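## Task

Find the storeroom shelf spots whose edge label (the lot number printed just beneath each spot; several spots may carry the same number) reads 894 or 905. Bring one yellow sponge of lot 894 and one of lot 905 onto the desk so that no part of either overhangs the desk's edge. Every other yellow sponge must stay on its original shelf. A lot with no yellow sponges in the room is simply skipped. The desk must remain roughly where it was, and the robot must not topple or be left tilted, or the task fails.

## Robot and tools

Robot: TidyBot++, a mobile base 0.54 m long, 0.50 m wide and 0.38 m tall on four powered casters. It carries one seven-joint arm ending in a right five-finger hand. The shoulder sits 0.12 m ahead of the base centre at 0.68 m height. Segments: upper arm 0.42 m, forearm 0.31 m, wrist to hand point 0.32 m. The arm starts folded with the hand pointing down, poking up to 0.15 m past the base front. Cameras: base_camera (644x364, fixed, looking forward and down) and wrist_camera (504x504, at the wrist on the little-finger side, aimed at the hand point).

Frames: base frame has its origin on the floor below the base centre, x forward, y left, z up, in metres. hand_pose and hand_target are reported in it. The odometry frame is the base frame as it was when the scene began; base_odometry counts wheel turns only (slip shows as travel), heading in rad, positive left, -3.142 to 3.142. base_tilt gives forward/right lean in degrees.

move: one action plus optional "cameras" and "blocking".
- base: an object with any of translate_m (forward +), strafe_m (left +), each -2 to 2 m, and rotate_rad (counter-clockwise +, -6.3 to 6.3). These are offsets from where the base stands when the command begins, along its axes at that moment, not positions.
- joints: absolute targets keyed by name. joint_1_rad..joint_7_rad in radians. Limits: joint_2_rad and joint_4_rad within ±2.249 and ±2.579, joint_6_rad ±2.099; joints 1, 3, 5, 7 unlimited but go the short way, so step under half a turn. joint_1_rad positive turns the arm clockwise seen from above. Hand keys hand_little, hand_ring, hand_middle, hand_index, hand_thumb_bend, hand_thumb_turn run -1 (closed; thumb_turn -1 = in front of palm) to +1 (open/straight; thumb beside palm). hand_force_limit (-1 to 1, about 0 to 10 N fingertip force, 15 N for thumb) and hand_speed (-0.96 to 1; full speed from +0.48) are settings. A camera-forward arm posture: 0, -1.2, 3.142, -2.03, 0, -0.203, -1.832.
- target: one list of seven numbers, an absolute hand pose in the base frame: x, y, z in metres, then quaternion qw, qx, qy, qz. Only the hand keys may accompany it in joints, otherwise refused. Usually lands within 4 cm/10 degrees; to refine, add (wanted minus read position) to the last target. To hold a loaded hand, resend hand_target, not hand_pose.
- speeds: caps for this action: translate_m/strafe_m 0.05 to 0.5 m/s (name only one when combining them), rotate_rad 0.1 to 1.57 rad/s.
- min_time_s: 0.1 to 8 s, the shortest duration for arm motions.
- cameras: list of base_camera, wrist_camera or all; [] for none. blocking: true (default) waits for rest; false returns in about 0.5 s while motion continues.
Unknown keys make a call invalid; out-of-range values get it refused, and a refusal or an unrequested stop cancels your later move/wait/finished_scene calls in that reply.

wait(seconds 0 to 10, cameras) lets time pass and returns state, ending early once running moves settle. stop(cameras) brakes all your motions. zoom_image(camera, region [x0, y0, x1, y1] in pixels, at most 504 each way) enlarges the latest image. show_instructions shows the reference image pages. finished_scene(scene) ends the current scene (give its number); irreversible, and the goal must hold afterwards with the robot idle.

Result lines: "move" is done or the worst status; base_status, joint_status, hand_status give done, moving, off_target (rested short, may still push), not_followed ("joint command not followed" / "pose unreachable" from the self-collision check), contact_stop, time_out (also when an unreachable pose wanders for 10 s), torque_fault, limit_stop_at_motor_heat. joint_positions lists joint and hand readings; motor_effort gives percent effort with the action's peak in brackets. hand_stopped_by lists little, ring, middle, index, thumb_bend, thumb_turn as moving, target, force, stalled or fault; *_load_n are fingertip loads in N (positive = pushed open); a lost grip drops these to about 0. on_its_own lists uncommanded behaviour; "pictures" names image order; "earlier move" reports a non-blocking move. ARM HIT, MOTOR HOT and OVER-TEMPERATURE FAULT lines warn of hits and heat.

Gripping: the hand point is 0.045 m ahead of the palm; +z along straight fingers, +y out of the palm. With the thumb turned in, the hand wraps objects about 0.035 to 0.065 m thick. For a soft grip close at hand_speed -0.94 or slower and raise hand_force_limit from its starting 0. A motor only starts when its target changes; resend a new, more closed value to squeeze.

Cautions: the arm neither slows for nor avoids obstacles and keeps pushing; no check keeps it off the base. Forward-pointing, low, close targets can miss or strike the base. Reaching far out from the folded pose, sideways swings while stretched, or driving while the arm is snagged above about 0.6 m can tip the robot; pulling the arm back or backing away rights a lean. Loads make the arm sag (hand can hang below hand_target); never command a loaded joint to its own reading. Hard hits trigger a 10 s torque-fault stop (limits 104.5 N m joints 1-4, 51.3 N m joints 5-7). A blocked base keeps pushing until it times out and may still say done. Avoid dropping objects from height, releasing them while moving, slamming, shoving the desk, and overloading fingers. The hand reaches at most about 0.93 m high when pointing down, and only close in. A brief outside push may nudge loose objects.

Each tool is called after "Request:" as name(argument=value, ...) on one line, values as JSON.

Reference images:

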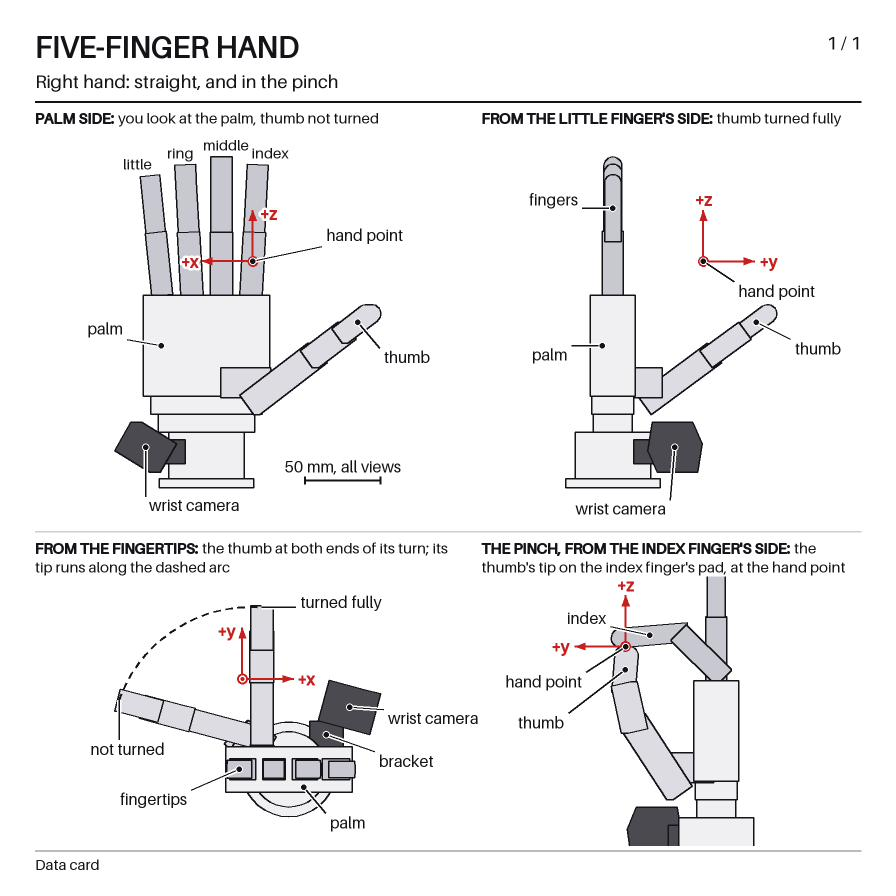

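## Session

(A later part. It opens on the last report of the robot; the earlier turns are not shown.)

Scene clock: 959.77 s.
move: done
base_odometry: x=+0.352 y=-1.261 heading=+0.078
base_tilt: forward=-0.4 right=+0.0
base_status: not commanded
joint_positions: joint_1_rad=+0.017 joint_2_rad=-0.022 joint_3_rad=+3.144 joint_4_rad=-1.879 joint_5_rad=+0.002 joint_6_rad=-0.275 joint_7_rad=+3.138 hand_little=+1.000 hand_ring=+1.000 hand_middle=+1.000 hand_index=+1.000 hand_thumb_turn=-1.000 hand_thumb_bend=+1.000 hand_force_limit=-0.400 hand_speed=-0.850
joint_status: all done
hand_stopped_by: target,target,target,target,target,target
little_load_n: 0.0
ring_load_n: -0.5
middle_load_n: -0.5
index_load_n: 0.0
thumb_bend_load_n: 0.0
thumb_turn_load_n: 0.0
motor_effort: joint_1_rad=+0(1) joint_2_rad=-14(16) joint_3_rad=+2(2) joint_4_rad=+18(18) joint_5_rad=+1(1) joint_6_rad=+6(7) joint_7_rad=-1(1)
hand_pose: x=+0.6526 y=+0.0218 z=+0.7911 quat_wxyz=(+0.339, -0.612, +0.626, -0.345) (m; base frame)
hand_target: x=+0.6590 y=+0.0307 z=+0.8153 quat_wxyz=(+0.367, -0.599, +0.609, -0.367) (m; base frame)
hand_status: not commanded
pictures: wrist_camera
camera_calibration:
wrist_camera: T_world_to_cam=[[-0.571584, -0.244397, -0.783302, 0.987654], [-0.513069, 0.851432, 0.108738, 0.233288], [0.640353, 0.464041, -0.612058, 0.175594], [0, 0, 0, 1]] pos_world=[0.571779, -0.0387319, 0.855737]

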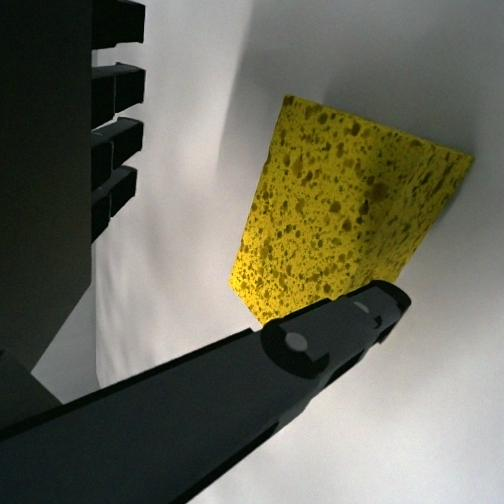

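Request:
move(joints={"joint_2_rad":-0.3}, min_time_s=2, cameras=["wrist_camera"])

Request:
move(base={"translate_m":-0.4}, speeds={"translate_m":0.3}, cameras=["all"])

Scene clock: 965.33 s.
move: done
base_odometry: x=+0.352 y=-1.261 heading=+0.078
base_tilt: forward=-0.4 right=+0.0
base_status: not commanded
joint_positions: joint_1_rad=+0.017 joint_2_rad=-0.279 joint_3_rad=+3.144 joint_4_rad=-1.879 joint_5_rad=+0.002 joint_6_rad=-0.275 joint_7_rad=+3.138 hand_little=+1.000 hand_ring=+1.000 hand_middle=+1.000 hand_index=+1.000 hand_thumb_turn=-1.000 hand_thumb_bend=+1.000 hand_force_limit=-0.400 hand_speed=-0.850
joint_status: all done
hand_stopped_by: target,target,target,target,target,target
little_load_n: 0.0
ring_load_n: 0.0
middle_load_n: 0.0
index_load_n: 0.0
thumb_bend_load_n: 0.0
thumb_turn_load_n: 0.0
motor_effort: joint_1_rad=+0(1) joint_2_rad=-7(15) joint_3_rad=+1(2) joint_4_rad=+19(19) joint_5_rad=+0(1) joint_6_rad=+7(8) joint_7_rad=-1(1)
hand_pose: x=+0.6072 y=+0.0225 z=+0.9231 quat_wxyz=(+0.415, -0.564, +0.576, -0.422) (m; base frame)
hand_target: x=+0.6092 y=+0.0307 z=+0.9447 quat_wxyz=(+0.441, -0.549, +0.559, -0.439) (m; base frame)
hand_status: not commanded
pictures: wrist_camera
camera_calibration:
wrist_camera: T_world_to_cam=[[-0.353714, -0.248043, -0.901865, 1.04257], [-0.52336, 0.851619, -0.0289606, 0.328382], [0.775229, 0.461757, -0.431046, 0.0361281], [0, 0, 0, 1]] pos_world=[0.512627, -0.037736, 0.965342]

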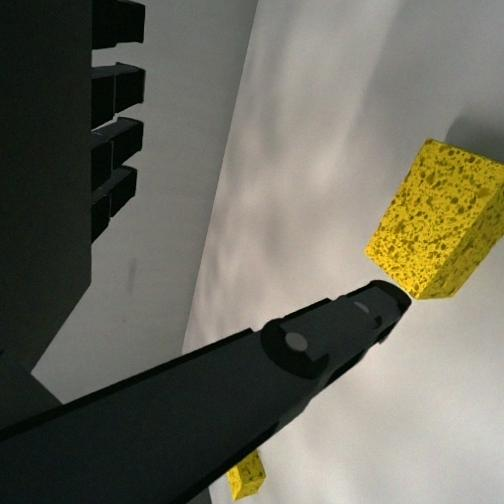

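Scene clock: 967.67 s.
move: done
base_odometry: x=-0.047 y=-1.293 heading=+0.079
base_tilt: forward=-0.5 right=+0.0
base_status: done
joint_positions: joint_1_rad=+0.015 joint_2_rad=-0.291 joint_3_rad=+3.144 joint_4_rad=-1.880 joint_5_rad=+0.002 joint_6_rad=-0.275 joint_7_rad=+3.138 hand_little=+1.000 hand_ring=+1.000 hand_middle=+1.000 hand_index=+1.000 hand_thumb_turn=-1.000 hand_thumb_bend=+1.000 hand_force_limit=-0.400 hand_speed=-0.850
joint_status: not commanded
hand_stopped_by: target,target,target,target,target,target
little_load_n: 0.0
ring_load_n: -0.5
middle_load_n: 0.0
index_load_n: 0.0
thumb_bend_load_n: 0.0
thumb_turn_load_n: 0.0
motor_effort: joint_1_rad=+0(1) joint_2_rad=-7(10) joint_3_rad=+1(2) joint_4_rad=+19(20) joint_5_rad=+1(1) joint_6_rad=+8(8) joint_7_rad=-1(1)
hand_pose: x=+0.6041 y=+0.0234 z=+0.9291 quat_wxyz=(+0.419, -0.562, +0.573, -0.425) (m; base frame)
hand_target: x=+0.6092 y=+0.0307 z=+0.9447 quat_wxyz=(+0.441, -0.549, +0.559, -0.439) (m; base frame)
hand_status: not commanded
pictures: base_camera, wrist_camera
camera_calibration:
wrist_camera: T_world_to_cam=[[-0.342113, -0.248834, -0.906113, 1.04396], [-0.524363, 0.850748, -0.035651, 0.333023], [0.779745, 0.462935, -0.421531, 0.0291511], [0, 0, 0, 1]] pos_world=[0.509046, -0.0370412, 0.970105]

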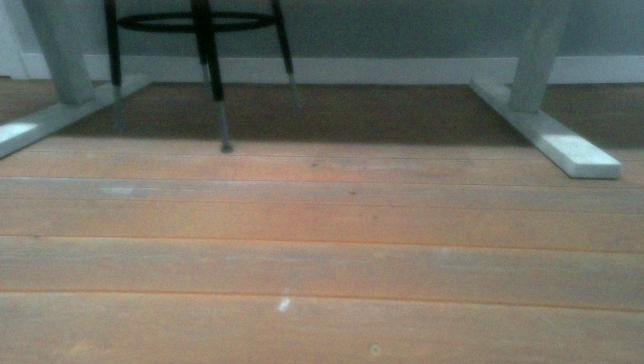

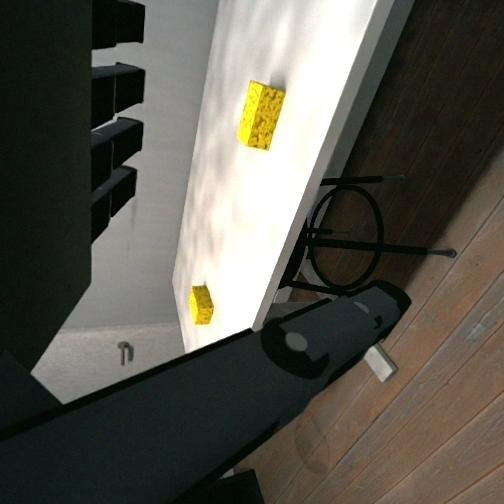

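Request:
finished_scene(scene=2)

The scene is finished: the task was done.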